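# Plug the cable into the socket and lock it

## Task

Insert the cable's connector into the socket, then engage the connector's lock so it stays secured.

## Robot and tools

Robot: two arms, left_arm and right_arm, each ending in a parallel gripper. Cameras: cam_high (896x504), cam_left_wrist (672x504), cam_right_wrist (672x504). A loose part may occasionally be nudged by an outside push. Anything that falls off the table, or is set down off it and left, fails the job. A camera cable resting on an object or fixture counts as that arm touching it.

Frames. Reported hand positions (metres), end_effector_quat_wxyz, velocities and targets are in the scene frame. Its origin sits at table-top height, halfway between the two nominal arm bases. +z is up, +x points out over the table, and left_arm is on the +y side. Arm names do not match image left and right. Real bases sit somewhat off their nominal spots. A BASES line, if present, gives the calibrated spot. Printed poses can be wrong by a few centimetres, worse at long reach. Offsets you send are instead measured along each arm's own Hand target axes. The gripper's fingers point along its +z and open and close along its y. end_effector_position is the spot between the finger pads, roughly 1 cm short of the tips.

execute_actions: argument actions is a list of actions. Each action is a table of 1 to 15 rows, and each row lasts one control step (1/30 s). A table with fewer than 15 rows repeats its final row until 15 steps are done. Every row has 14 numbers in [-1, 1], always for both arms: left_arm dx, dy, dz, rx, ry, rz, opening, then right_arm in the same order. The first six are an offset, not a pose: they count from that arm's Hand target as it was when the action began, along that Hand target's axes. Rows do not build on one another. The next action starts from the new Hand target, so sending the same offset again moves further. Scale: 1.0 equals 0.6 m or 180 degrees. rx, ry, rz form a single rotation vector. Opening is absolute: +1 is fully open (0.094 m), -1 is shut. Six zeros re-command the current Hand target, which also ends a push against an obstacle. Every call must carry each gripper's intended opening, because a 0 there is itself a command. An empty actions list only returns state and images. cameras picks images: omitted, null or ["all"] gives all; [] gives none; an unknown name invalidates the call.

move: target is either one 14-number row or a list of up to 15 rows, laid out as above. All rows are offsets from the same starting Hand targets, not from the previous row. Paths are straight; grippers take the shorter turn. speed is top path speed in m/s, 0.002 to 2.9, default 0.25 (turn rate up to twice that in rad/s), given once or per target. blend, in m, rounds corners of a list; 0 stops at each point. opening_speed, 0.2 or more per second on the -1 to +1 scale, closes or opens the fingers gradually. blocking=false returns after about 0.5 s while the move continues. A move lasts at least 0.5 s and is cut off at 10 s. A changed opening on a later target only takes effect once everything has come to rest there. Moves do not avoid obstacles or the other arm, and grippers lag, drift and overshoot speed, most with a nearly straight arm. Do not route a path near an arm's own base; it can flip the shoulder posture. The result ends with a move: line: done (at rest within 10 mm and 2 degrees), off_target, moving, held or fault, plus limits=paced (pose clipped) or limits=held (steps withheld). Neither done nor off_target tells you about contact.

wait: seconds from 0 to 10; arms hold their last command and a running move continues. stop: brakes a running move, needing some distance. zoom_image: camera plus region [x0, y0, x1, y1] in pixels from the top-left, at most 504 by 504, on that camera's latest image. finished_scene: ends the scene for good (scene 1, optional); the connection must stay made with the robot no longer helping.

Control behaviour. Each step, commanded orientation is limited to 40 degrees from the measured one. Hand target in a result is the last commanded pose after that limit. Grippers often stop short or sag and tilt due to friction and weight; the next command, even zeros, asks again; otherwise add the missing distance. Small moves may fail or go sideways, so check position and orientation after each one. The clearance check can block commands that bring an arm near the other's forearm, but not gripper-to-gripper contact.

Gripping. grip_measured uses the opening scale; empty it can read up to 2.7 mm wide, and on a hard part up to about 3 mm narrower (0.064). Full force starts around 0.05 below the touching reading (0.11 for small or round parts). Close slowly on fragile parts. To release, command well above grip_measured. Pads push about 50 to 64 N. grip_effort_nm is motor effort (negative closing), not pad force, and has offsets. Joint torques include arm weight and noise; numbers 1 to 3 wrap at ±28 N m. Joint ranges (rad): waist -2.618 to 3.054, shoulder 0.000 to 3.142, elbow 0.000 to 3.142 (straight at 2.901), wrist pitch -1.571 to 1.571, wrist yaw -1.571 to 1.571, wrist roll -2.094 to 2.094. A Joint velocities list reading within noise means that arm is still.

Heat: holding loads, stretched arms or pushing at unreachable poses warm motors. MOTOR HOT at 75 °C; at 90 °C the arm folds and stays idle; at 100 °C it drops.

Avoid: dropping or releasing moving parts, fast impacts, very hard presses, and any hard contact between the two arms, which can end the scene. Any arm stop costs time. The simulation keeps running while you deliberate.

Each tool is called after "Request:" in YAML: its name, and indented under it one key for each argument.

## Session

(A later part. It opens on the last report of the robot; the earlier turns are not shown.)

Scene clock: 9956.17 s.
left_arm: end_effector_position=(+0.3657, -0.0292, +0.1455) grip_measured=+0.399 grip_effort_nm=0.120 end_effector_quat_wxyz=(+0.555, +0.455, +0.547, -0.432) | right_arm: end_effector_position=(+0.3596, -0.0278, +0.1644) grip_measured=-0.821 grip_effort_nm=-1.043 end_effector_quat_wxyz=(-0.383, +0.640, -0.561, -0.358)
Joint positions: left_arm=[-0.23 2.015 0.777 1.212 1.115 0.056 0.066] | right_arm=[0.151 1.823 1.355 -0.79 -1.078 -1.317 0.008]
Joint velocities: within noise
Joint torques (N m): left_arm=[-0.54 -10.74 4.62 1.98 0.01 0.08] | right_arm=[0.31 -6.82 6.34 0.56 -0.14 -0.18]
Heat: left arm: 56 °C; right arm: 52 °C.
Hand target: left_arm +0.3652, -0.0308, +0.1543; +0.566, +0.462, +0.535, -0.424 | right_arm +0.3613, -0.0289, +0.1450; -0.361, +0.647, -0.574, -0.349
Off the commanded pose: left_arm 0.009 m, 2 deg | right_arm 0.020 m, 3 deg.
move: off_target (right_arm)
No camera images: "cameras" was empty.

Request:
wait:
  seconds: 0
  cameras: ["cam_left_wrist"]

Request:
zoom_image:
  camera: "cam_left_wrist"
  region: [290, 220, 390, 380]

Scene clock: 9963.87 s.
left_arm: end_effector_position=(+0.3657, -0.0292, +0.1455) grip_measured=+0.399 grip_effort_nm=0.125 end_effector_quat_wxyz=(+0.555, +0.455, +0.547, -0.432) | right_arm: end_effector_position=(+0.3596, -0.0278, +0.1644) grip_measured=-0.821 grip_effort_nm=-1.053 end_effector_quat_wxyz=(-0.383, +0.640, -0.561, -0.358)
Joint positions: left_arm=[-0.23 2.015 0.777 1.212 1.115 0.056 0.066] | right_arm=[0.151 1.823 1.355 -0.79 -1.078 -1.318 0.008]
Joint velocities: within noise
Joint torques (N m): left_arm=[-0.53 -10.71 4.62 1.99 0 0.08] | right_arm=[0.28 -6.68 6.37 0.61 -0.14 -0.14]
Heat: left arm: 56 °C; right arm: 50 °C.
Hand target: left_arm +0.3652, -0.0308, +0.1543; +0.566, +0.462, +0.535, -0.424 | right_arm +0.3613, -0.0289, +0.1450; -0.361, +0.647, -0.574, -0.349
Tool commands: left_gripper/opening=+0.4 right_gripper/opening=-0.92
Off the commanded pose: left_arm 0.009 m, 2 deg | right_arm 0.020 m, 3 deg.
Images, in order (width x height): cam_left_wrist 672x504.

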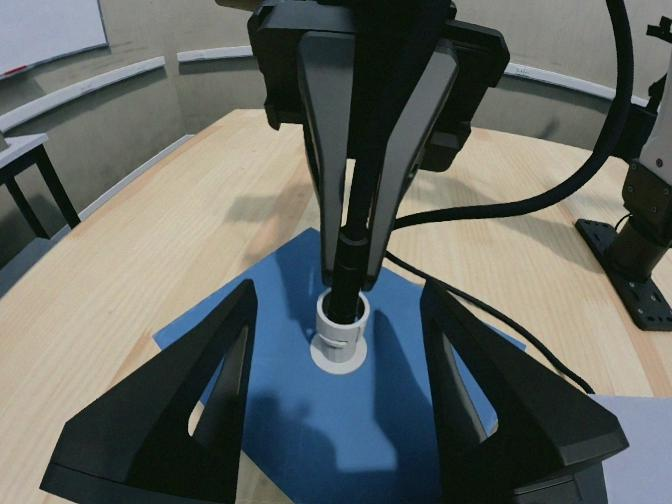

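Scaled by 3.150 from the camera's 672x504 image, which has a finer 960x720 frame.

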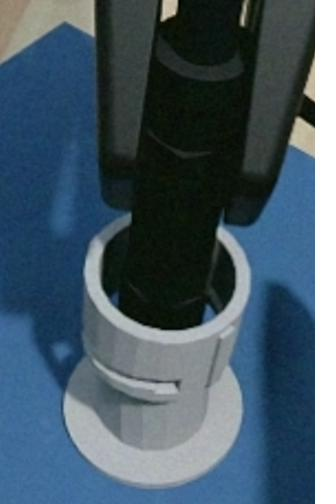

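Request:
move:
  target: [0,0,0,0,0,0,0.4,0.00196,-0.00305,-0.00302,0,-0.0056,0.0201,-0.92]
  speed: 0.04
  cameras: ["cam_left_wrist"]

Request:
zoom_image:
  camera: "cam_left_wrist"
  region: [290, 220, 390, 380]

Scene clock: 9976.13 s.
left_arm: end_effector_position=(+0.3657, -0.0292, +0.1455) grip_measured=+0.399 grip_effort_nm=0.120 end_effector_quat_wxyz=(+0.555, +0.455, +0.547, -0.432) | right_arm: end_effector_position=(+0.3606, -0.0291, +0.1641) grip_measured=-0.821 grip_effort_nm=-1.043 end_effector_quat_wxyz=(-0.381, +0.627, -0.568, -0.372)
Joint positions: left_arm=[-0.23 2.015 0.777 1.212 1.115 0.056 0.066] | right_arm=[0.142 1.833 1.355 -0.789 -1.101 -1.295 0.008]
Joint velocities: within noise
Joint torques (N m): left_arm=[-0.55 -10.77 4.66 1.96 0.01 0.07] | right_arm=[0.2 -6.76 6.64 0.56 -0.11 0.15]
Heat: left arm: 56 °C; right arm: 48 °C.
Hand target: left_arm +0.3652, -0.0308, +0.1543; +0.566, +0.462, +0.535, -0.424 | right_arm +0.3633, -0.0309, +0.1450; -0.355, +0.625, -0.591, -0.366
Off the commanded pose: left_arm 0.009 m, 2 deg | right_arm 0.019 m, 4 deg.
move: off_target (right_arm)
Images, in order (width x height): cam_left_wrist 672x504.

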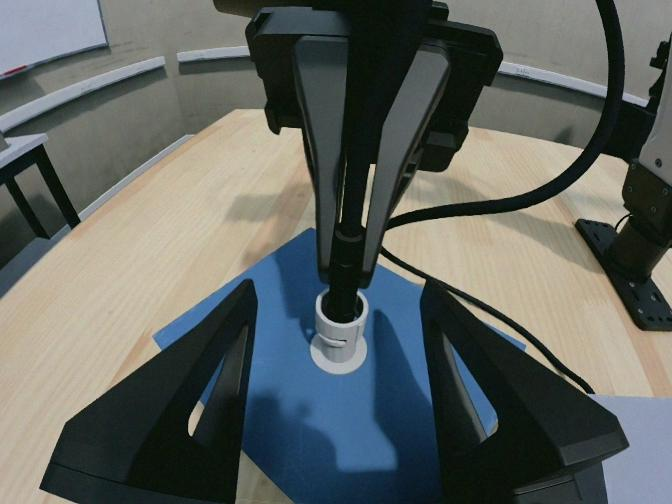

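Scaled by 3.150 from the camera's 672x504 image, which has a finer 960x720 frame.

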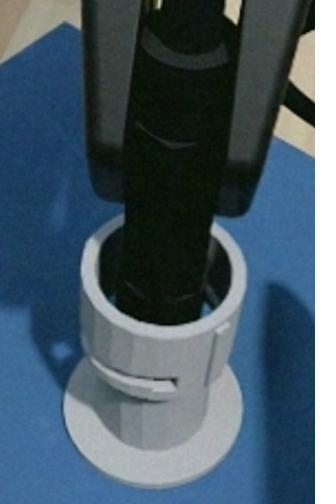

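Request:
move:
  target: [0,0,0,0,0,0,0.4,0.01277,-0.00308,0.00452,0,0,0.0139,-0.92]
  speed: 0.04
  cameras: []

Scene clock: 9985.67 s.
left_arm: end_effector_position=(+0.3657, -0.0292, +0.1455) grip_measured=+0.399 grip_effort_nm=0.125 end_effector_quat_wxyz=(+0.555, +0.455, +0.547, -0.432) | right_arm: end_effector_position=(+0.3626, -0.0298, +0.1635) grip_measured=-0.821 grip_effort_nm=-1.043 end_effector_quat_wxyz=(-0.379, +0.612, -0.577, -0.386)
Joint positions: left_arm=[-0.23 2.015 0.777 1.212 1.115 0.056 0.066] | right_arm=[0.135 1.844 1.355 -0.782 -1.121 -1.261 0.008]
Joint velocities: within noise
Joint torques (N m): left_arm=[-0.58 -10.73 4.64 1.97 0 0.08] | right_arm=[0.29 -6.22 5.46 0.61 0.03 0.13]
Heat: left arm: 56 °C; right arm: 47 °C.
Hand target: left_arm +0.3652, -0.0308, +0.1543; +0.566, +0.462, +0.535, -0.424 | right_arm +0.3654, -0.0322, +0.1369; -0.347, +0.612, -0.605, -0.374
Off the commanded pose: left_arm 0.009 m, 2 deg | right_arm 0.027 m, 5 deg.
move: off_target (right_arm)
No camera images: "cameras" was empty.

Request:
move:
  target:
    - [0,0,0,0,0,0,0.4,0.00585,0.00007,0.0032,0,0.0222,0,-0.92]
    - [0,0,0,0,0,0,0.4,0.00585,0.00007,0.0032,0,-0.0056,0,-0.92]
    - [0,0,0,0,0,0,0.4,0.00585,0.00007,0.0032,0,0.0083,0.0111,-0.92]
    - [0,0,0,0,0,0,0.4,0.00585,0.00007,0.0032,0,0.0083,-0.0139,-0.92]
    - [0,0,0,0,0,0,0.4,0.00585,0.00007,0.0032,-0.0146,0.0081,-0.008,-0.92]
    - [0,0,0,0,0,0,0.4,0.00585,0.00007,0.0032,0.0146,0.0085,0.008,-0.92]
    - [0,0,0,0,0,0,0.4,0.00585,0.00007,0.0032,0,0.0083,0,-0.92]
  speed: 0.04
  cameras: ["cam_left_wrist"]

Request:
zoom_image:
  camera: "cam_left_wrist"
  region: [290, 220, 390, 380]

Scene clock: 10006.00 s.
left_arm: end_effector_position=(+0.3657, -0.0292, +0.1455) grip_measured=+0.399 grip_effort_nm=0.120 end_effector_quat_wxyz=(+0.555, +0.455, +0.547, -0.432) | right_arm: end_effector_position=(+0.3631, -0.0301, +0.1582) grip_measured=-0.821 grip_effort_nm=-1.043 end_effector_quat_wxyz=(-0.376, +0.608, -0.583, -0.385)
Joint positions: left_arm=[-0.23 2.015 0.777 1.212 1.115 0.056 0.066] | right_arm=[0.136 1.844 1.335 -0.752 -1.113 -1.238 0.008]
Joint velocities: within noise
Joint torques (N m): left_arm=[-0.54 -10.71 4.59 1.98 0.01 0.08] | right_arm=[0.55 -6.49 7.2 0.32 0.19 -0.11]
Heat: left arm: 56 °C; right arm: 46 °C.
Hand target: left_arm +0.3652, -0.0308, +0.1543; +0.566, +0.462, +0.535, -0.424 | right_arm +0.3652, -0.0323, +0.1329; -0.339, +0.617, -0.609, -0.366
Off the commanded pose: left_arm 0.009 m, 2 deg | right_arm 0.025 m, 6 deg.
move: off_target (right_arm)
Images, in order (width x height): cam_left_wrist 672x504.

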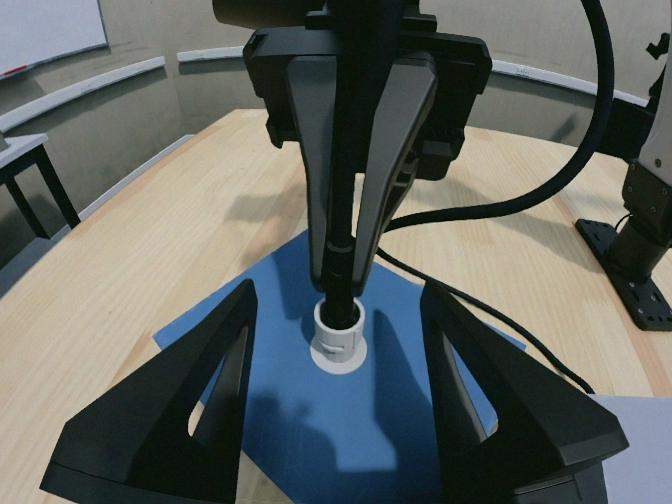

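Scaled by 3.150 from the camera's 672x504 image, which has a finer 960x720 frame.

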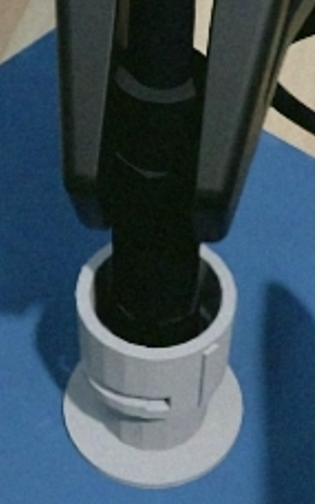

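Request:
zoom_image:
  camera: "cam_left_wrist"
  region: [314, 320, 366, 372]

Scaled by 9.692 from the camera's 672x504 image, which has a finer 960x720 frame.

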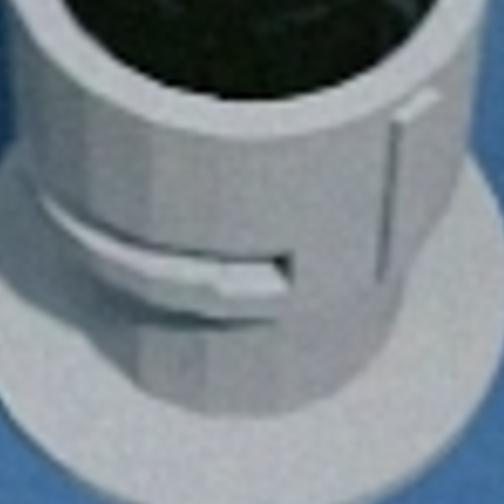

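Request:
move:
  target: [0,0,0,0,0,0,0.4,-0.04608,0.00738,-0.02025,-0.0008,-0.0244,-0.0333,-0.92]
  speed: 0.08
  cameras: []

Request:
move:
  target: [0,0,0,0,0,0,0.4,0,0,0,0,0,0,-0.3]
  speed: 0.05
  opening_speed: 0.5
  cameras: ["cam_left_wrist"]

Request:
zoom_image:
  camera: "cam_left_wrist"
  region: [280, 220, 400, 380]

Scene clock: 10068.20 s.
left_arm: end_effector_position=(+0.3657, -0.0292, +0.1455) grip_measured=+0.399 grip_effort_nm=0.115 end_effector_quat_wxyz=(+0.555, +0.455, +0.547, -0.432) | right_arm: end_effector_position=(+0.3616, -0.0302, +0.1603) grip_measured=-0.821 grip_effort_nm=-1.048 end_effector_quat_wxyz=(-0.385, +0.625, -0.565, -0.377)
Joint positions: left_arm=[-0.23 2.015 0.777 1.212 1.115 0.056 0.066] | right_arm=[0.136 1.844 1.345 -0.776 -1.116 -1.303 0.008]
Joint velocities: within noise
Joint torques (N m): left_arm=[-0.5 -10.73 4.6 1.97 0.01 0.09] | right_arm=[0.4 -9.78 9.13 0.22 -0.47 -0.26]
Heat: left arm: 57 °C; right arm: 44 °C.
Hand target: left_arm +0.3652, -0.0308, +0.1543; +0.566, +0.462, +0.535, -0.424 | right_arm +0.3615, -0.0289, +0.1631; -0.380, +0.634, -0.562, -0.372
Off the commanded pose: left_arm 0.009 m, 2 deg | right_arm 0.003 m, 1 deg.
move: done
No camera images: "cameras" was empty.

Scene clock: 10069.67 s.
left_arm: end_effector_position=(+0.3657, -0.0292, +0.1455) grip_measured=+0.399 grip_effort_nm=0.110 end_effector_quat_wxyz=(+0.555, +0.455, +0.547, -0.432) | right_arm: end_effector_position=(+0.3577, -0.0318, +0.1572) grip_measured=-0.302 grip_effort_nm=0.081 end_effector_quat_wxyz=(-0.374, +0.625, -0.571, -0.378)
Joint positions: left_arm=[-0.23 2.015 0.777 1.212 1.115 0.056 0.066] | right_arm=[0.136 1.844 1.345 -0.808 -1.104 -1.317 0.033]
Joint velocities: within noise
Joint torques (N m): left_arm=[-0.53 -10.71 4.67 1.97 0 0.08] | right_arm=[0.29 -9.47 9.14 0.47 -0.58 -0.11]
Heat: left arm: 57 °C; right arm: 44 °C.
Hand target: left_arm +0.3652, -0.0308, +0.1543; +0.566, +0.462, +0.535, -0.424 | right_arm +0.3616, -0.0289, +0.1631; -0.380, +0.634, -0.562, -0.371
Off the commanded pose: left_arm 0.009 m, 2 deg | right_arm 0.008 m, 2 deg.
move: done
Images, in order (width x height): cam_left_wrist 672x504.

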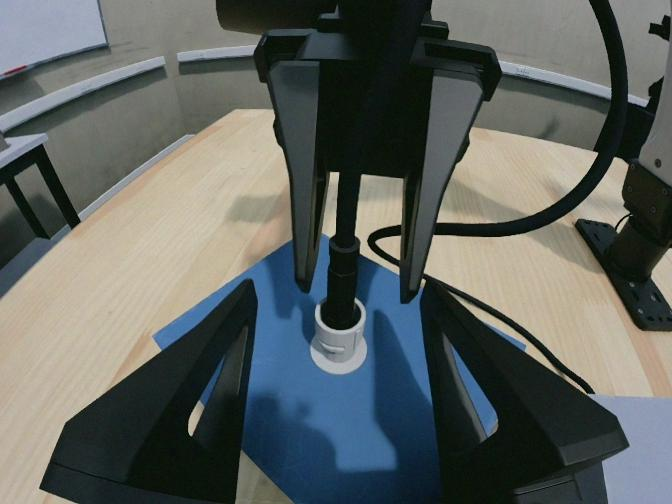

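Scaled by 3.150 from the camera's 672x504 image, which has a finer 960x720 frame.

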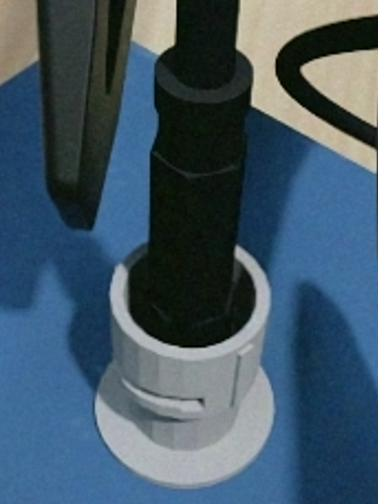

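Request:
move:
  target: [0,0,-0.1,0,0,0,0.4,0.01133,-0.0077,0.00844,0,0,0,-0.2]
  speed: 0.1
  cameras: ["cam_left_wrist", "cam_right_wrist"]

Scene clock: 10124.13 s.
left_arm: end_effector_position=(+0.3557, +0.0268, +0.1381) grip_measured=+0.399 grip_effort_nm=0.115 end_effector_quat_wxyz=(+0.548, +0.446, +0.557, -0.436) | right_arm: end_effector_position=(+0.3592, -0.0316, +0.1489) grip_measured=-0.202 grip_effort_nm=0.081 end_effector_quat_wxyz=(-0.367, +0.622, -0.575, -0.383)
Joint positions: left_arm=[-0.071 1.981 0.689 1.229 1.266 0.063 0.066] | right_arm=[0.136 1.867 1.345 -0.804 -1.103 -1.317 0.037]
Joint velocities: within noise
Joint torques (N m): left_arm=[0.24 -12.08 3.7 2.08 0.15 0.06] | right_arm=[0.5 -9.5 9.29 0.71 -0.56 -0.05]
Heat: left arm: 57 °C; right arm: 47 °C.
Hand target: left_arm +0.3523, +0.0278, +0.1544; +0.566, +0.462, +0.535, -0.424 | right_arm +0.3666, -0.0269, +0.1552; -0.380, +0.634, -0.562, -0.371
Off the commanded pose: left_arm 0.017 m, 4 deg | right_arm 0.011 m, 3 deg.
move: off_target (left_arm, right_arm)
Images, in order (width x height): cam_left_wrist 672x504, cam_right_wrist 672x504.

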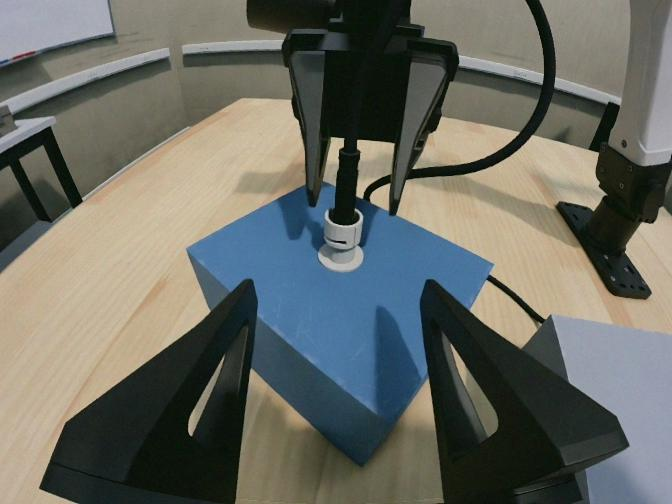

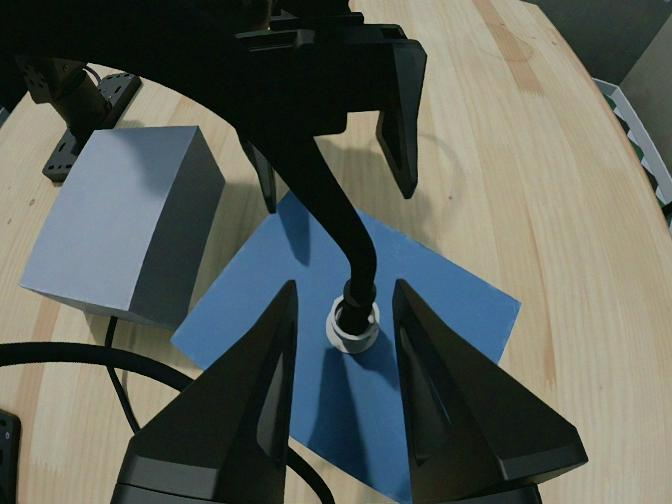

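Request:
move:
  target: [0,0,0,0,0,0,0.4,0.02296,-0.00335,0.01067,0,0,0,-0.1]
  speed: 0.1
  cameras: ["cam_left_wrist"]

Request:
zoom_image:
  camera: "cam_left_wrist"
  region: [290, 180, 410, 280]

Scene clock: 10135.37 s.
left_arm: end_effector_position=(+0.3554, +0.0267, +0.1383) grip_measured=+0.399 grip_effort_nm=0.110 end_effector_quat_wxyz=(+0.548, +0.447, +0.556, -0.436) | right_arm: end_effector_position=(+0.3670, -0.0302, +0.1400) grip_measured=-0.102 grip_effort_nm=0.076 end_effector_quat_wxyz=(-0.373, +0.625, -0.572, -0.378)
Joint positions: left_arm=[-0.071 1.981 0.689 1.231 1.267 0.063 0.066] | right_arm=[0.136 1.897 1.345 -0.756 -1.103 -1.317 0.042]
Joint velocities: within noise
Joint torques (N m): left_arm=[0.21 -12.08 3.67 2.05 0.18 0.04] | right_arm=[0.44 -9.85 7.04 0.79 -0.51 -0.1]
Heat: left arm: 58 °C; right arm: 46 °C.
Hand target: left_arm +0.3523, +0.0278, +0.1544; +0.566, +0.462, +0.535, -0.424 | right_arm +0.3696, -0.0270, +0.1401; -0.380, +0.634, -0.562, -0.371
Off the commanded pose: left_arm 0.016 m, 4 deg | right_arm 0.004 m, 2 deg.
move: off_target (left_arm)
Images, in order (width x height): cam_left_wrist 672x504.

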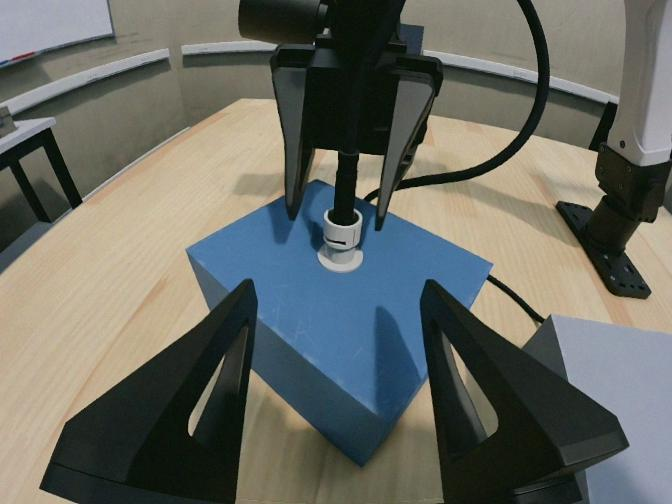

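Scaled by 4.200 from the camera's 672x504 image, which has a finer 960x720 frame.

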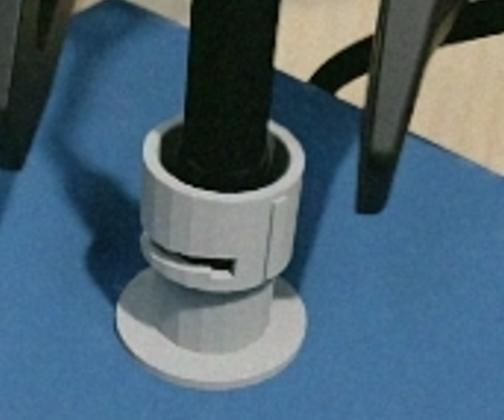

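Request:
move:
  target: [0,0,0,0,0,0,0.4,0.01724,0.0096,0.00909,0,0,0,-0.1]
  speed: 0.1
  cameras: ["cam_left_wrist"]

Request:
zoom_image:
  camera: "cam_left_wrist"
  region: [280, 180, 400, 280]

Scene clock: 10148.30 s.
left_arm: end_effector_position=(+0.3554, +0.0267, +0.1384) grip_measured=+0.399 grip_effort_nm=0.120 end_effector_quat_wxyz=(+0.548, +0.447, +0.556, -0.436) | right_arm: end_effector_position=(+0.3667, -0.0303, +0.1318) grip_measured=-0.102 grip_effort_nm=0.076 end_effector_quat_wxyz=(-0.379, +0.628, -0.568, -0.373)
Joint positions: left_arm=[-0.071 1.981 0.689 1.232 1.267 0.063 0.066] | right_arm=[0.136 1.897 1.308 -0.701 -1.102 -1.317 0.042]
Joint velocities: within noise
Joint torques (N m): left_arm=[0.24 -12 3.77 2.06 0.16 0.04] | right_arm=[0.57 -10.1 5.37 0.81 -0.59 -0.05]
Heat: left arm: 58 °C; right arm: 46 °C.
Hand target: left_arm +0.3523, +0.0278, +0.1544; +0.566, +0.462, +0.535, -0.424 | right_arm +0.3646, -0.0269, +0.1281; -0.380, +0.634, -0.562, -0.371
Off the commanded pose: left_arm 0.016 m, 4 deg | right_arm 0.005 m, 1 deg.
move: off_target (left_arm)
Images, in order (width x height): cam_left_wrist 672x504.

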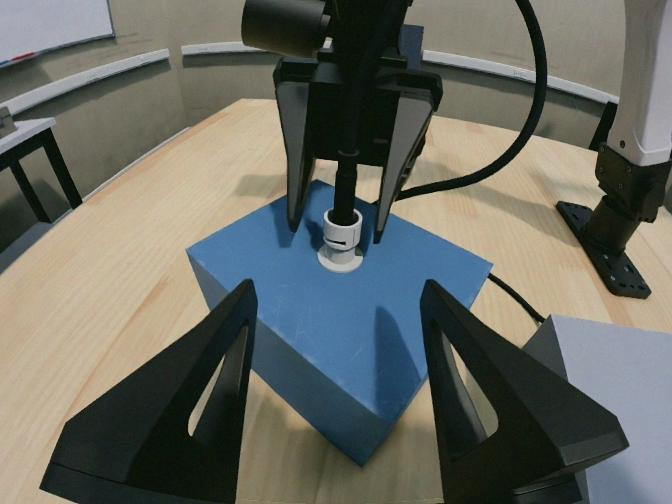

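Scaled by 4.200 from the camera's 672x504 image, which has a finer 960x720 frame.

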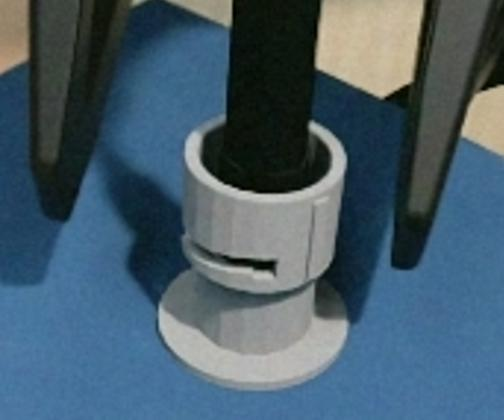

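Request:
move:
  target: [0,0,0,0,0,0,0.4,0.01415,0.01037,0.00768,0,0,0,-0.15]
  speed: 0.1
  cameras: ["cam_left_wrist"]

Request:
zoom_image:
  camera: "cam_left_wrist"
  region: [280, 180, 400, 280]

Scene clock: 10159.77 s.
left_arm: end_effector_position=(+0.3554, +0.0267, +0.1384) grip_measured=+0.399 grip_effort_nm=0.115 end_effector_quat_wxyz=(+0.548, +0.447, +0.556, -0.436) | right_arm: end_effector_position=(+0.3611, -0.0296, +0.1196) grip_measured=-0.148 grip_effort_nm=-0.105 end_effector_quat_wxyz=(-0.379, +0.630, -0.566, -0.373)
Joint positions: left_arm=[-0.071 1.981 0.689 1.232 1.267 0.063 0.066] | right_arm=[0.14 1.897 1.256 -0.649 -1.101 -1.317 0.04]
Joint velocities: within noise
Joint torques (N m): left_arm=[0.27 -12.03 3.73 2.04 0.19 0.04] | right_arm=[0.47 -10.66 5.08 0.82 -0.6 0.03]
Heat: left arm: 59 °C; right arm: 46 °C.
Hand target: left_arm +0.3523, +0.0278, +0.1544; +0.566, +0.462, +0.535, -0.424 | right_arm +0.3589, -0.0268, +0.1181; -0.380, +0.634, -0.562, -0.371
Off the commanded pose: left_arm 0.016 m, 4 deg | right_arm 0.004 m, 1 deg.
move: off_target (left_arm)
Images, in order (width x height): cam_left_wrist 672x504.

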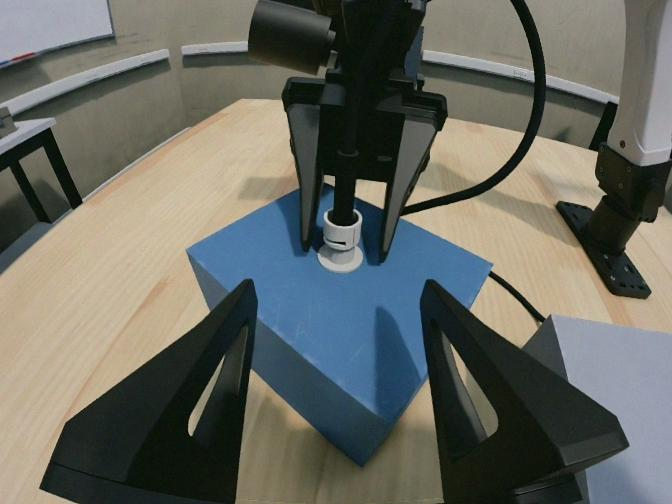

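Scaled by 4.200 from the camera's 672x504 image, which has a finer 960x720 frame.

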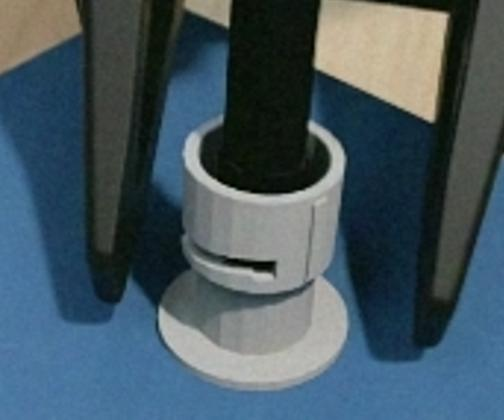

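Request:
execute_actions:
  actions: []
  cameras: ["cam_left_wrist"]

Request:
zoom_image:
  camera: "cam_left_wrist"
  region: [280, 180, 400, 280]

Scene clock: 10188.77 s.
left_arm: end_effector_position=(+0.3554, +0.0267, +0.1384) grip_measured=+0.399 grip_effort_nm=0.115 end_effector_quat_wxyz=(+0.548, +0.447, +0.556, -0.436) | right_arm: end_effector_position=(+0.3613, -0.0296, +0.1197) grip_measured=-0.148 grip_effort_nm=-0.105 end_effector_quat_wxyz=(-0.379, +0.630, -0.566, -0.373)
Joint positions: left_arm=[-0.071 1.981 0.689 1.232 1.267 0.063 0.066] | right_arm=[0.14 1.897 1.256 -0.648 -1.101 -1.317 0.04]
Joint velocities: within noise
Joint torques (N m): left_arm=[0.2 -12.07 3.77 2.03 0.17 0.04] | right_arm=[0.42 -10.59 5.12 0.8 -0.58 0.05]
Heat: left arm: 59 °C; right arm: 47 °C.
Hand target: left_arm +0.3523, +0.0278, +0.1544; +0.566, +0.462, +0.535, -0.424 | right_arm +0.3589, -0.0268, +0.1181; -0.380, +0.634, -0.562, -0.371
Tool commands: left_gripper/opening=+0.4 right_gripper/opening=-0.15
Off the commanded pose: left_arm 0.016 m, 4 deg | right_arm 0.004 m, 1 deg.
Images, in order (width x height): cam_left_wrist 672x504.

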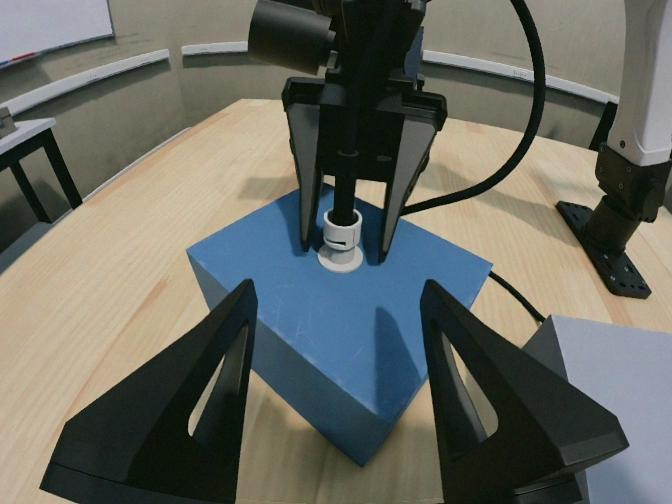

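Scaled by 4.200 from the camera's 672x504 image, which has a finer 960x720 frame.

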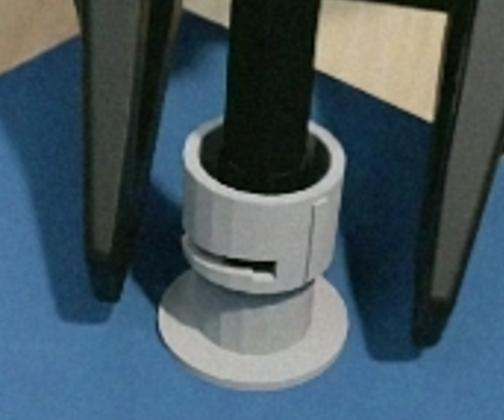

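Request:
move:
  target: [0,0,0,0,0,0,0.4,0,0,0,0,0,0,-0.56]
  opening_speed: 0.3
  cameras: ["cam_left_wrist"]

Request:
zoom_image:
  camera: "cam_left_wrist"
  region: [280, 180, 400, 280]

Scene clock: 10203.40 s.
left_arm: end_effector_position=(+0.3554, +0.0267, +0.1385) grip_measured=+0.399 grip_effort_nm=0.115 end_effector_quat_wxyz=(+0.549, +0.447, +0.556, -0.436) | right_arm: end_effector_position=(+0.3638, -0.0295, +0.1197) grip_measured=-0.557 grip_effort_nm=-0.149 end_effector_quat_wxyz=(-0.383, +0.633, -0.564, -0.367)
Joint positions: left_arm=[-0.071 1.981 0.689 1.232 1.267 0.063 0.066] | right_arm=[0.14 1.897 1.256 -0.632 -1.097 -1.317 0.021]
Joint velocities: within noise
Joint torques (N m): left_arm=[0.27 -12.04 3.74 2.04 0.17 0.03] | right_arm=[0.51 -10.74 5.09 0.65 -0.62 0.05]
Heat: left arm: 60 °C; right arm: 47 °C.
Hand target: left_arm +0.3523, +0.0278, +0.1544; +0.566, +0.462, +0.535, -0.424 | right_arm +0.3589, -0.0268, +0.1181; -0.380, +0.634, -0.562, -0.371
Off the commanded pose: left_arm 0.016 m, 4 deg | right_arm 0.006 m, 1 deg.
move: off_target (left_arm)
Images, in order (width x height): cam_left_wrist 672x504.

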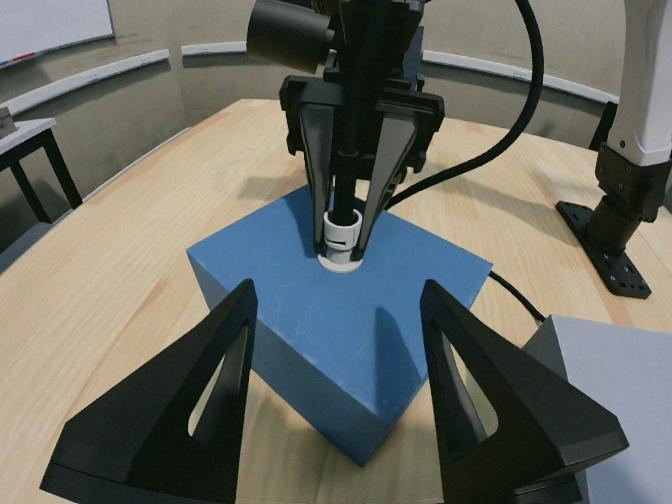

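Scaled by 4.200 from the camera's 672x504 image, which has a finer 960x720 frame.

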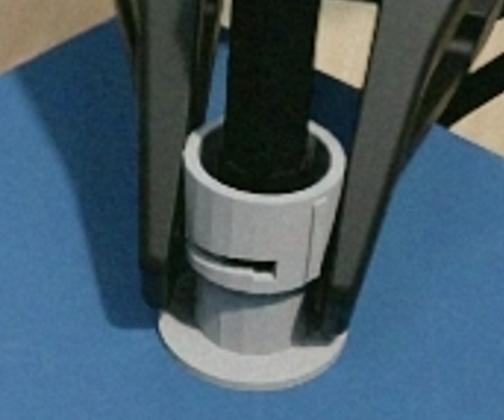

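Request:
move:
  target: [0,0,0,0,0,0,0.4,0,0,0,0,0,0,-0.75]
  opening_speed: 0.3
  cameras: []

Scene clock: 10211.63 s.
left_arm: end_effector_position=(+0.3554, +0.0267, +0.1385) grip_measured=+0.399 grip_effort_nm=0.120 end_effector_quat_wxyz=(+0.549, +0.447, +0.556, -0.436) | right_arm: end_effector_position=(+0.3638, -0.0295, +0.1197) grip_measured=-0.599 grip_effort_nm=-1.038 end_effector_quat_wxyz=(-0.383, +0.633, -0.564, -0.367)
Joint positions: left_arm=[-0.071 1.981 0.689 1.232 1.267 0.063 0.066] | right_arm=[0.14 1.897 1.256 -0.632 -1.097 -1.317 0.019]
Joint velocities: within noise
Joint torques (N m): left_arm=[0.25 -12.05 3.81 2.04 0.17 0.05] | right_arm=[0.49 -10.8 4.97 0.7 -0.6 0.08]
Heat: left arm: 60 °C; right arm: 47 °C.
Hand target: left_arm +0.3523, +0.0278, +0.1544; +0.566, +0.462, +0.535, -0.424 | right_arm +0.3589, -0.0268, +0.1181; -0.380, +0.634, -0.562, -0.371
Off the commanded pose: left_arm 0.016 m, 4 deg | right_arm 0.006 m, 1 deg.
move: off_target (left_arm)
No camera images: "cameras" was empty.

Request:
move:
  target:
    - [0,0,0,0,0,0,0.4,0.00204,-0.00637,-0.0033,0.025,0.0018,0.0121,-0.75]
    - [0,0,0,0,0,0,0.4,0.02904,-0.0044,0.00977,0.025,0.0018,0.0121,-0.75]
    - [0,0,0,0,0,0,0.4,0.02904,-0.0044,0.00977,0.045,0.00325,0.0218,-0.75]
  speed: 0.05
  cameras: ["cam_left_wrist"]

Request:
zoom_image:
  camera: "cam_left_wrist"
  region: [280, 180, 400, 280]

Scene clock: 10229.43 s.
left_arm: end_effector_position=(+0.3554, +0.0267, +0.1385) grip_measured=+0.399 grip_effort_nm=0.110 end_effector_quat_wxyz=(+0.549, +0.447, +0.556, -0.436) | right_arm: end_effector_position=(+0.3641, -0.0298, +0.1172) grip_measured=-0.600 grip_effort_nm=-1.043 end_effector_quat_wxyz=(-0.426, +0.583, -0.586, -0.368)
Joint positions: left_arm=[-0.071 1.981 0.689 1.233 1.267 0.063 0.066] | right_arm=[0.135 1.812 1.042 -0.232 -1.121 -1.023 0.019]
Joint velocities: within noise
Joint torques (N m): left_arm=[0.27 -12.03 3.73 2.05 0.16 0.03] | right_arm=[1.54 -9.74 4 1.09 0.27 0.11]
Heat: left arm: 60 °C; right arm: 47 °C.
Hand target: left_arm +0.3523, +0.0278, +0.1544; +0.566, +0.462, +0.535, -0.424 | right_arm +0.3628, -0.0289, +0.0999; -0.408, +0.588, -0.610, -0.340
Off the commanded pose: left_arm 0.016 m, 4 deg | right_arm 0.017 m, 5 deg.
move: off_target (left_arm, right_arm)
Images, in order (width x height): cam_left_wrist 672x504.

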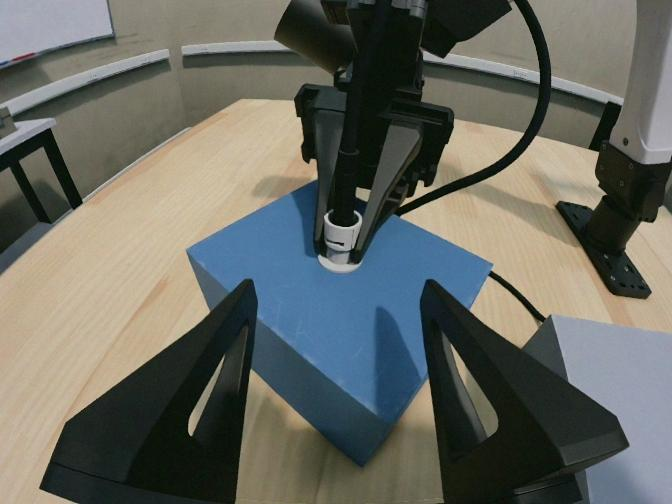

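Scaled by 4.200 from the camera's 672x504 image, which has a finer 960x720 frame.

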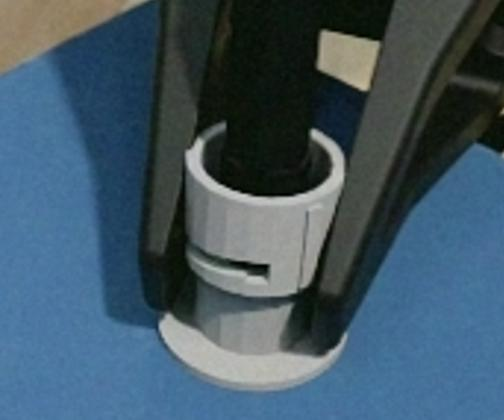

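Request:
move:
  target:
    - [0,0,0,0,0,0,0.4,0.009,0.0007,0.0044,0.010,0.0257,0.0158,-0.75]
    - [0,0,0,0,0,0,0.4,0.009,0.0007,0.0044,0.030,0.0272,0.0255,-0.75]
    - [0,0,0,0,0,0,0.4,0.009,0.0007,0.0044,-0.010,0.0243,0.0062,-0.75]
    - [0,0,0,0,0,0,0.4,0.009,0.0007,0.0044,0.015,0.036,0.0183,-0.75]
    - [0,0,0,0,0,0,0.4,0.009,0.0007,0.0044,0.045,0.0283,0.0328,-0.75]
    - [0,0,0,0,0,0,0.4,0.009,0.0007,0.0044,0.015,0.0261,0.0183,-0.75]
  speed: 0.08
  cameras: ["cam_left_wrist"]

Request:
zoom_image:
  camera: "cam_left_wrist"
  region: [280, 180, 400, 280]

Scene clock: 10254.60 s.
left_arm: end_effector_position=(+0.3554, +0.0267, +0.1385) grip_measured=+0.399 grip_effort_nm=0.110 end_effector_quat_wxyz=(+0.549, +0.447, +0.556, -0.436) | right_arm: end_effector_position=(+0.3640, -0.0295, +0.1161) grip_measured=-0.600 grip_effort_nm=-1.043 end_effector_quat_wxyz=(+0.419, -0.570, +0.629, +0.323)
Joint positions: left_arm=[-0.071 1.981 0.689 1.233 1.267 0.063 0.066] | right_arm=[0.167 1.73 0.977 -0.157 -0.979 -0.898 0.019]
Joint velocities: within noise
Joint torques (N m): left_arm=[0.27 -12.03 3.69 2.04 0.16 0.02] | right_arm=[1.13 -5.38 7.39 0.65 0.02 -0.2]
Heat: left arm: 60 °C; right arm: 46 °C.
Hand target: left_arm +0.3523, +0.0278, +0.1544; +0.566, +0.462, +0.535, -0.424 | right_arm +0.3628, -0.0289, +0.0939; +0.386, -0.573, +0.651, +0.313
Off the commanded pose: left_arm 0.016 m, 4 deg | right_arm 0.022 m, 5 deg.
move: off_target (left_arm, right_arm)
Images, in order (width x height): cam_left_wrist 672x504.

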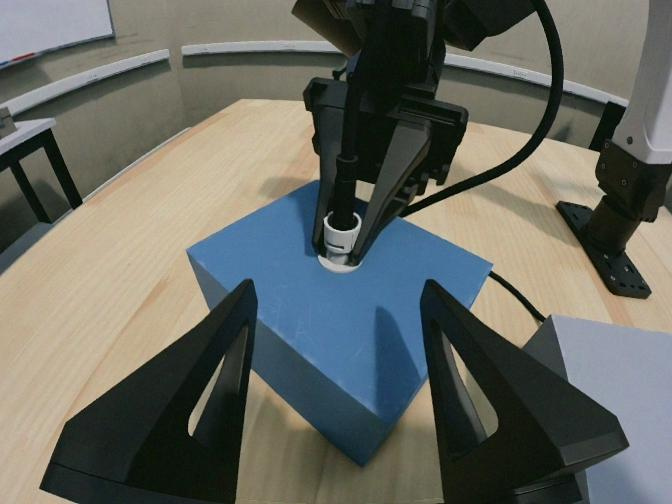

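Scaled by 4.200 from the camera's 672x504 image, which has a finer 960x720 frame.

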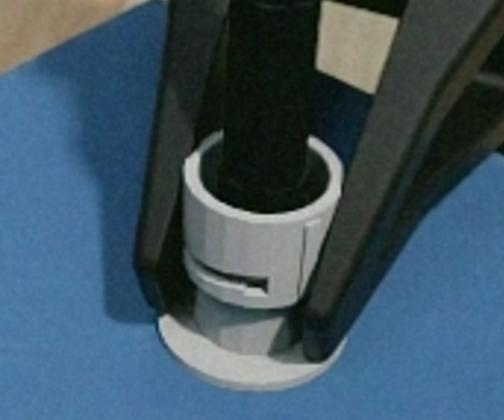

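Request:
move:
  target:
    - [0,0,0,0,0,0,0.4,0,0,0,0.0478,0.0019,0.028,-0.75]
    - [0,0,0,0,0,0,0.4,0,0,0,0.0957,0.0039,0.056,-0.75]
  speed: 0.07
  cameras: ["cam_left_wrist"]

Request:
zoom_image:
  camera: "cam_left_wrist"
  region: [280, 180, 400, 280]

Scene clock: 10278.37 s.
left_arm: end_effector_position=(+0.3554, +0.0267, +0.1385) grip_measured=+0.399 grip_effort_nm=0.125 end_effector_quat_wxyz=(+0.549, +0.447, +0.556, -0.436) | right_arm: end_effector_position=(+0.3640, -0.0318, +0.1174) grip_measured=-0.600 grip_effort_nm=-1.048 end_effector_quat_wxyz=(+0.456, -0.461, +0.713, +0.267)
Joint positions: left_arm=[-0.071 1.981 0.689 1.233 1.267 0.063 0.066] | right_arm=[0.238 1.57 0.737 0.208 -0.717 -0.487 0.019]
Joint velocities: within noise
Joint torques (N m): left_arm=[0.21 -12.07 3.78 2.04 0.18 0.03] | right_arm=[3.12 -5.33 4.6 1.64 0.58 0.2]
Heat: left arm: 61 °C; right arm: 44 °C.
Hand target: left_arm +0.3523, +0.0278, +0.1544; +0.566, +0.462, +0.535, -0.424 | right_arm +0.3627, -0.0288, +0.0939; +0.435, -0.452, +0.740, +0.241
Off the commanded pose: left_arm 0.016 m, 4 deg | right_arm 0.024 m, 5 deg.
move: off_target (left_arm, right_arm)
Images, in order (width x height): cam_left_wrist 672x504.

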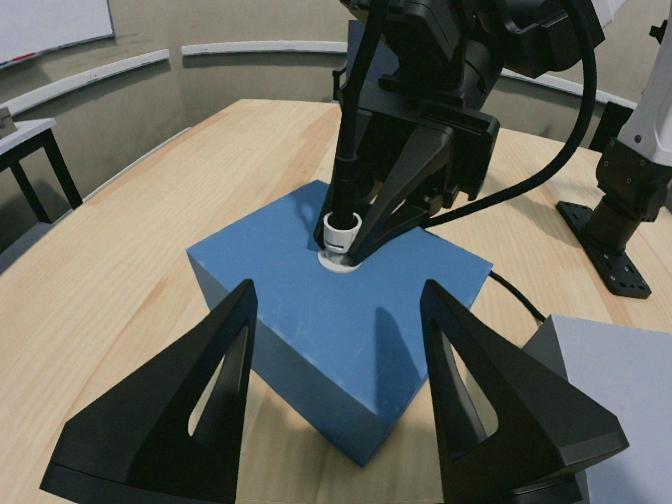

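Scaled by 4.200 from the camera's 672x504 image, which has a finer 960x720 frame.

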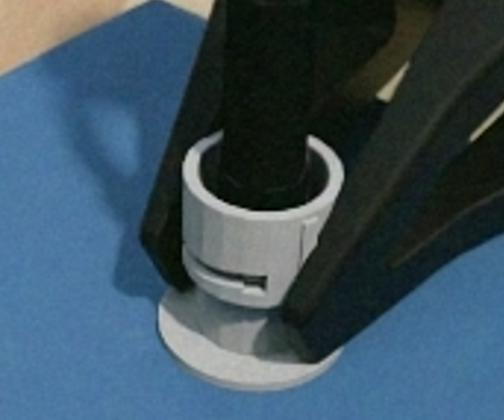

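Request:
move:
  target:
    - [0,0,0,0,0,0,0.4,0.0145,0.0015,0.0145,-0.0287,0.0155,-0.0168,-0.75]
    - [0,0,0,0,0,0,0.4,0.0145,0.0015,0.0145,-0.0479,0.0147,-0.028,-0.75]
    - [0,0,0,0,0,0,0.4,0.0145,0.0015,0.0145,-0.0191,0.0159,-0.0112,-0.75]
    - [0,0,0,0,0,0,0.4,0.0145,0.0015,0.0145,-0.0479,0.0147,-0.028,-0.75]
    - [0,0,0,0,0,0,0.4,0.0145,0.0015,0.0145,-0.0191,0.0159,-0.0112,-0.75]
    - [0,0,0,0,0,0,0.4,0.0145,0.0015,0.0145,-0.03,0.005,-0.017,-0.75]
    - [0,0,0,0,0,0,0.4,0.0145,0.0015,0.0145,-0.02,0.028,-0.012,-0.75]
    - [0,0,0,0,0,0,0.4,0.0145,0.0015,0.0145,0,0.0167,0,-0.75]
    - [0,0,0,0,0,0,0.4,0.0145,0.0015,0.0145,0.0287,0.0179,0.0168,-0.75]
  speed: 0.1
  cameras: ["cam_left_wrist"]

Request:
zoom_image:
  camera: "cam_left_wrist"
  region: [280, 180, 400, 280]

Scene clock: 10327.37 s.
left_arm: end_effector_position=(+0.3554, +0.0267, +0.1385) grip_measured=+0.399 grip_effort_nm=0.125 end_effector_quat_wxyz=(+0.549, +0.447, +0.556, -0.436) | right_arm: end_effector_position=(+0.3646, -0.0309, +0.1173) grip_measured=-0.599 grip_effort_nm=-1.048 end_effector_quat_wxyz=(+0.459, -0.429, +0.741, +0.236)
Joint positions: left_arm=[-0.071 1.981 0.689 1.233 1.267 0.063 0.066] | right_arm=[0.286 1.527 0.706 0.229 -0.58 -0.403 0.019]
Joint velocities: within noise
Joint torques (N m): left_arm=[0.27 -12 3.81 2.03 0.17 0.03] | right_arm=[4.12 -1.91 4.77 1.75 0.71 0.2]
Heat: left arm: 61 °C; right arm: 41 °C.
Hand target: left_arm +0.3523, +0.0278, +0.1544; +0.566, +0.462, +0.535, -0.424 | right_arm +0.3639, -0.0260, +0.0819; +0.427, -0.419, +0.774, +0.206
Off the commanded pose: left_arm 0.016 m, 4 deg | right_arm 0.036 m, 6 deg.
move: off_target (left_arm, right_arm)
Images, in order (width x height): cam_left_wrist 672x504.

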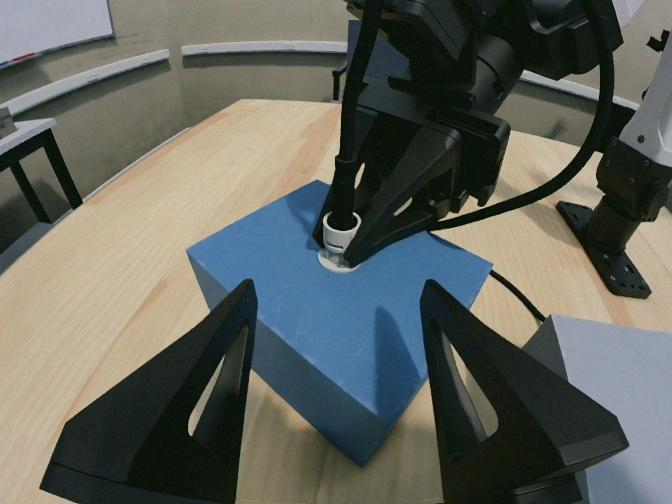

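Scaled by 4.200 from the camera's 672x504 image, which has a finer 960x720 frame.

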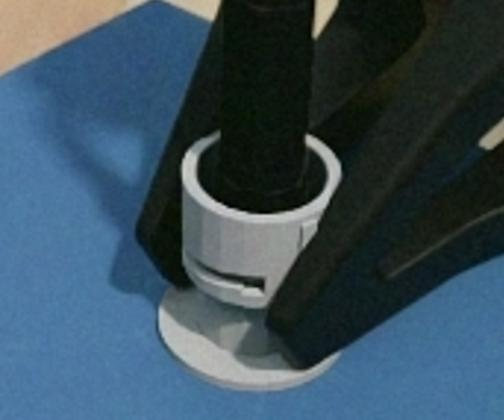

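Request:
move:
  target:
    - [0,0,0,0,0,0,0.4,0.0138,0.0023,0.0152,-0.0232,-0.0011,-0.0233,-0.75]
    - [0,0,0,0,0,0,0.4,0.0138,0.0023,0.0152,-0.0232,0.019,-0.0233,-0.75]
    - [0,0,0,0,0,0,0.4,0.0138,0.0023,0.0152,-0.0232,-0.021,-0.0233,-0.75]
    - [0,0,0,0,0,0,0.4,0.0138,0.0023,0.0152,-0.0232,-0.0011,-0.0083,-0.75]
    - [0,0,0,0,0,0,0.4,0.0138,0.0023,0.0152,-0.0232,-0.0011,-0.0383,-0.75]
    - [0,0,0,0,0,0,0.4,0.0138,0.0023,0.0152,-0.0417,-0.002,-0.0355,-0.75]
    - [0,0,0,0,0,0,0.4,0.0138,0.0023,0.0152,-0.0047,-0.0002,-0.0111,-0.75]
    - [0,0,0,0,0,0,0.4,0.0138,0.0023,0.0152,-0.0232,0.019,-0.0133,-0.75]
    - [0,0,0,0,0,0,0.4,0.0138,0.0023,0.0152,-0.0232,-0.021,-0.0333,-0.75]
    - [0,0,0,0,0,0,0.4,0.0138,0.0023,0.0152,-0.0232,-0.0011,-0.0233,-0.75]
  speed: 0.1
  cameras: ["cam_left_wrist"]

Request:
zoom_image:
  camera: "cam_left_wrist"
  region: [300, 190, 384, 274]

Scene clock: 10371.40 s.
left_arm: end_effector_position=(+0.3554, +0.0267, +0.1385) grip_measured=+0.399 grip_effort_nm=0.120 end_effector_quat_wxyz=(+0.549, +0.447, +0.556, -0.436) | right_arm: end_effector_position=(+0.3642, -0.0298, +0.1140) grip_measured=-0.598 grip_effort_nm=-1.048 end_effector_quat_wxyz=(+0.478, -0.459, +0.705, +0.253)
Joint positions: left_arm=[-0.071 1.981 0.689 1.233 1.267 0.063 0.066] | right_arm=[0.254 1.573 0.684 0.325 -0.681 -0.471 0.019]
Joint velocities: within noise
Joint torques (N m): left_arm=[0.23 -12.05 3.74 2.04 0.17 0.04] | right_arm=[4.41 -0.88 7.66 0.77 0.79 -0.27]
Heat: left arm: 62 °C; right arm: 39 °C.
Hand target: left_arm +0.3523, +0.0278, +0.1544; +0.566, +0.462, +0.535, -0.424 | right_arm +0.3648, -0.0228, +0.0701; +0.421, -0.462, +0.749, +0.219
Off the commanded pose: left_arm 0.016 m, 4 deg | right_arm 0.045 m, 9 deg.
move: off_target (left_arm, right_arm)
Images, in order (width x height): cam_left_wrist 672x504.

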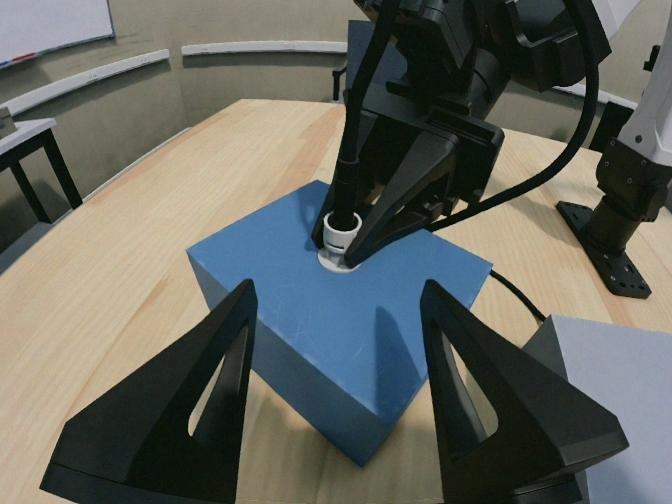

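Scaled by 6.000 from the camera's 672x504 image, which has a finer 960x720 frame.

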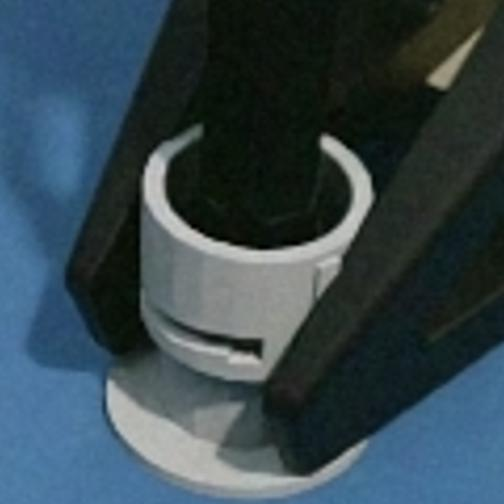

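Request:
move:
  target:
    - [0,0,0,0,0,0,0.4,-0.0526,-0.0014,-0.0483,0,-0.0406,0,-0.75]
    - [0,0,0,0,0,0,0.4,-0.0526,-0.0014,-0.0483,0,-0.0406,0,-0.4]
    - [0,0,0,0,0,0,0.4,-0.0609,-0.0020,-0.0538,-0.1254,-0.0487,-0.0716,-0.4]
  speed: 0.1
  cameras: ["cam_left_wrist"]

Request:
zoom_image:
  camera: "cam_left_wrist"
  region: [300, 190, 384, 274]

Scene clock: 10429.03 s.
left_arm: end_effector_position=(+0.3554, +0.0267, +0.1385) grip_measured=+0.399 grip_effort_nm=0.120 end_effector_quat_wxyz=(+0.549, +0.447, +0.556, -0.436) | right_arm: end_effector_position=(+0.3600, -0.0274, +0.1163) grip_measured=-0.401 grip_effort_nm=0.056 end_effector_quat_wxyz=(-0.405, +0.597, -0.604, -0.341)
Joint positions: left_arm=[-0.071 1.981 0.689 1.233 1.267 0.063 0.066] | right_arm=[0.162 1.778 1.057 -0.309 -1.031 -1.039 0.028]
Joint velocities: within noise
Joint torques (N m): left_arm=[0.23 -12.1 3.75 2.04 0.17 0.04] | right_arm=[-0.77 -8.4 8.81 0.53 -0.66 -0.17]
Heat: left arm: 63 °C; right arm: 40 °C.
Hand target: left_arm +0.3523, +0.0278, +0.1544; +0.566, +0.462, +0.535, -0.424 | right_arm +0.3601, -0.0281, +0.1184; -0.400, +0.597, -0.602, -0.348
Off the commanded pose: left_arm 0.016 m, 4 deg | right_arm 0.002 m, 1 deg.
move: off_target (left_arm)
Images, in order (width x height): cam_left_wrist 672x504.

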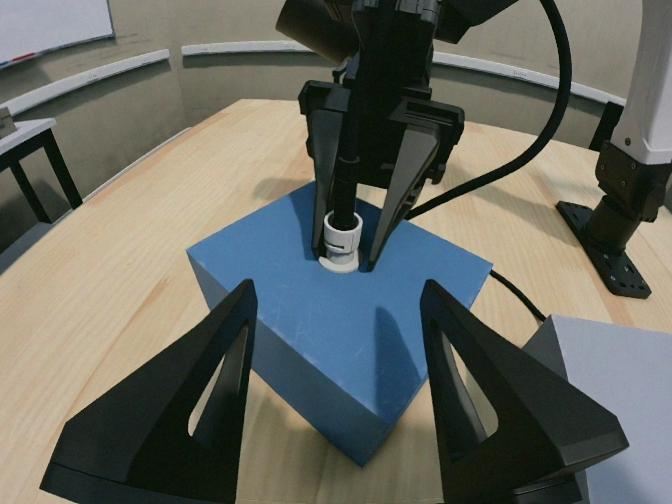

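Scaled by 6.000 from the camera's 672x504 image, which has a finer 960x720 frame.

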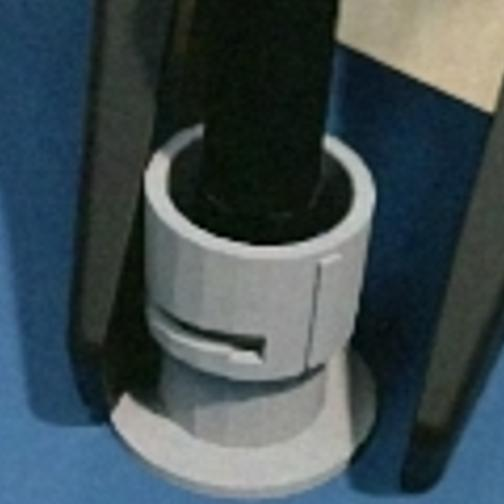

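Request:
move:
  target:
    - [0,0,0,0,0,0,0.4,-0.0082,-0.0023,-0.0057,0,0,0,-0.4]
    - [0,0,0,0,0,0,0.4,-0.0082,-0.0023,-0.0057,0,0,0,-0.75]
  speed: 0.1
  opening_speed: 0.3
  cameras: []

Scene clock: 10443.93 s.
left_arm: end_effector_position=(+0.3554, +0.0267, +0.1385) grip_measured=+0.399 grip_effort_nm=0.110 end_effector_quat_wxyz=(+0.549, +0.447, +0.556, -0.436) | right_arm: end_effector_position=(+0.3632, -0.0299, +0.1181) grip_measured=-0.599 grip_effort_nm=-1.048 end_effector_quat_wxyz=(-0.402, +0.598, -0.608, -0.334)
Joint positions: left_arm=[-0.071 1.981 0.689 1.233 1.267 0.063 0.066] | right_arm=[0.157 1.778 1.077 -0.339 -1.016 -1.05 0.019]
Joint velocities: within noise
Joint torques (N m): left_arm=[0.24 -12.03 3.75 2.04 0.17 0.05] | right_arm=[-0.5 -9.14 8.73 0.53 -0.79 -0.14]
Heat: left arm: 63 °C; right arm: 41 °C.
Hand target: left_arm +0.3523, +0.0278, +0.1544; +0.566, +0.462, +0.535, -0.424 | right_arm +0.3611, -0.0290, +0.1244; -0.400, +0.598, -0.602, -0.348
Off the commanded pose: left_arm 0.016 m, 4 deg | right_arm 0.007 m, 2 deg.
move: off_target (left_arm)
No camera images: "cameras" was empty.


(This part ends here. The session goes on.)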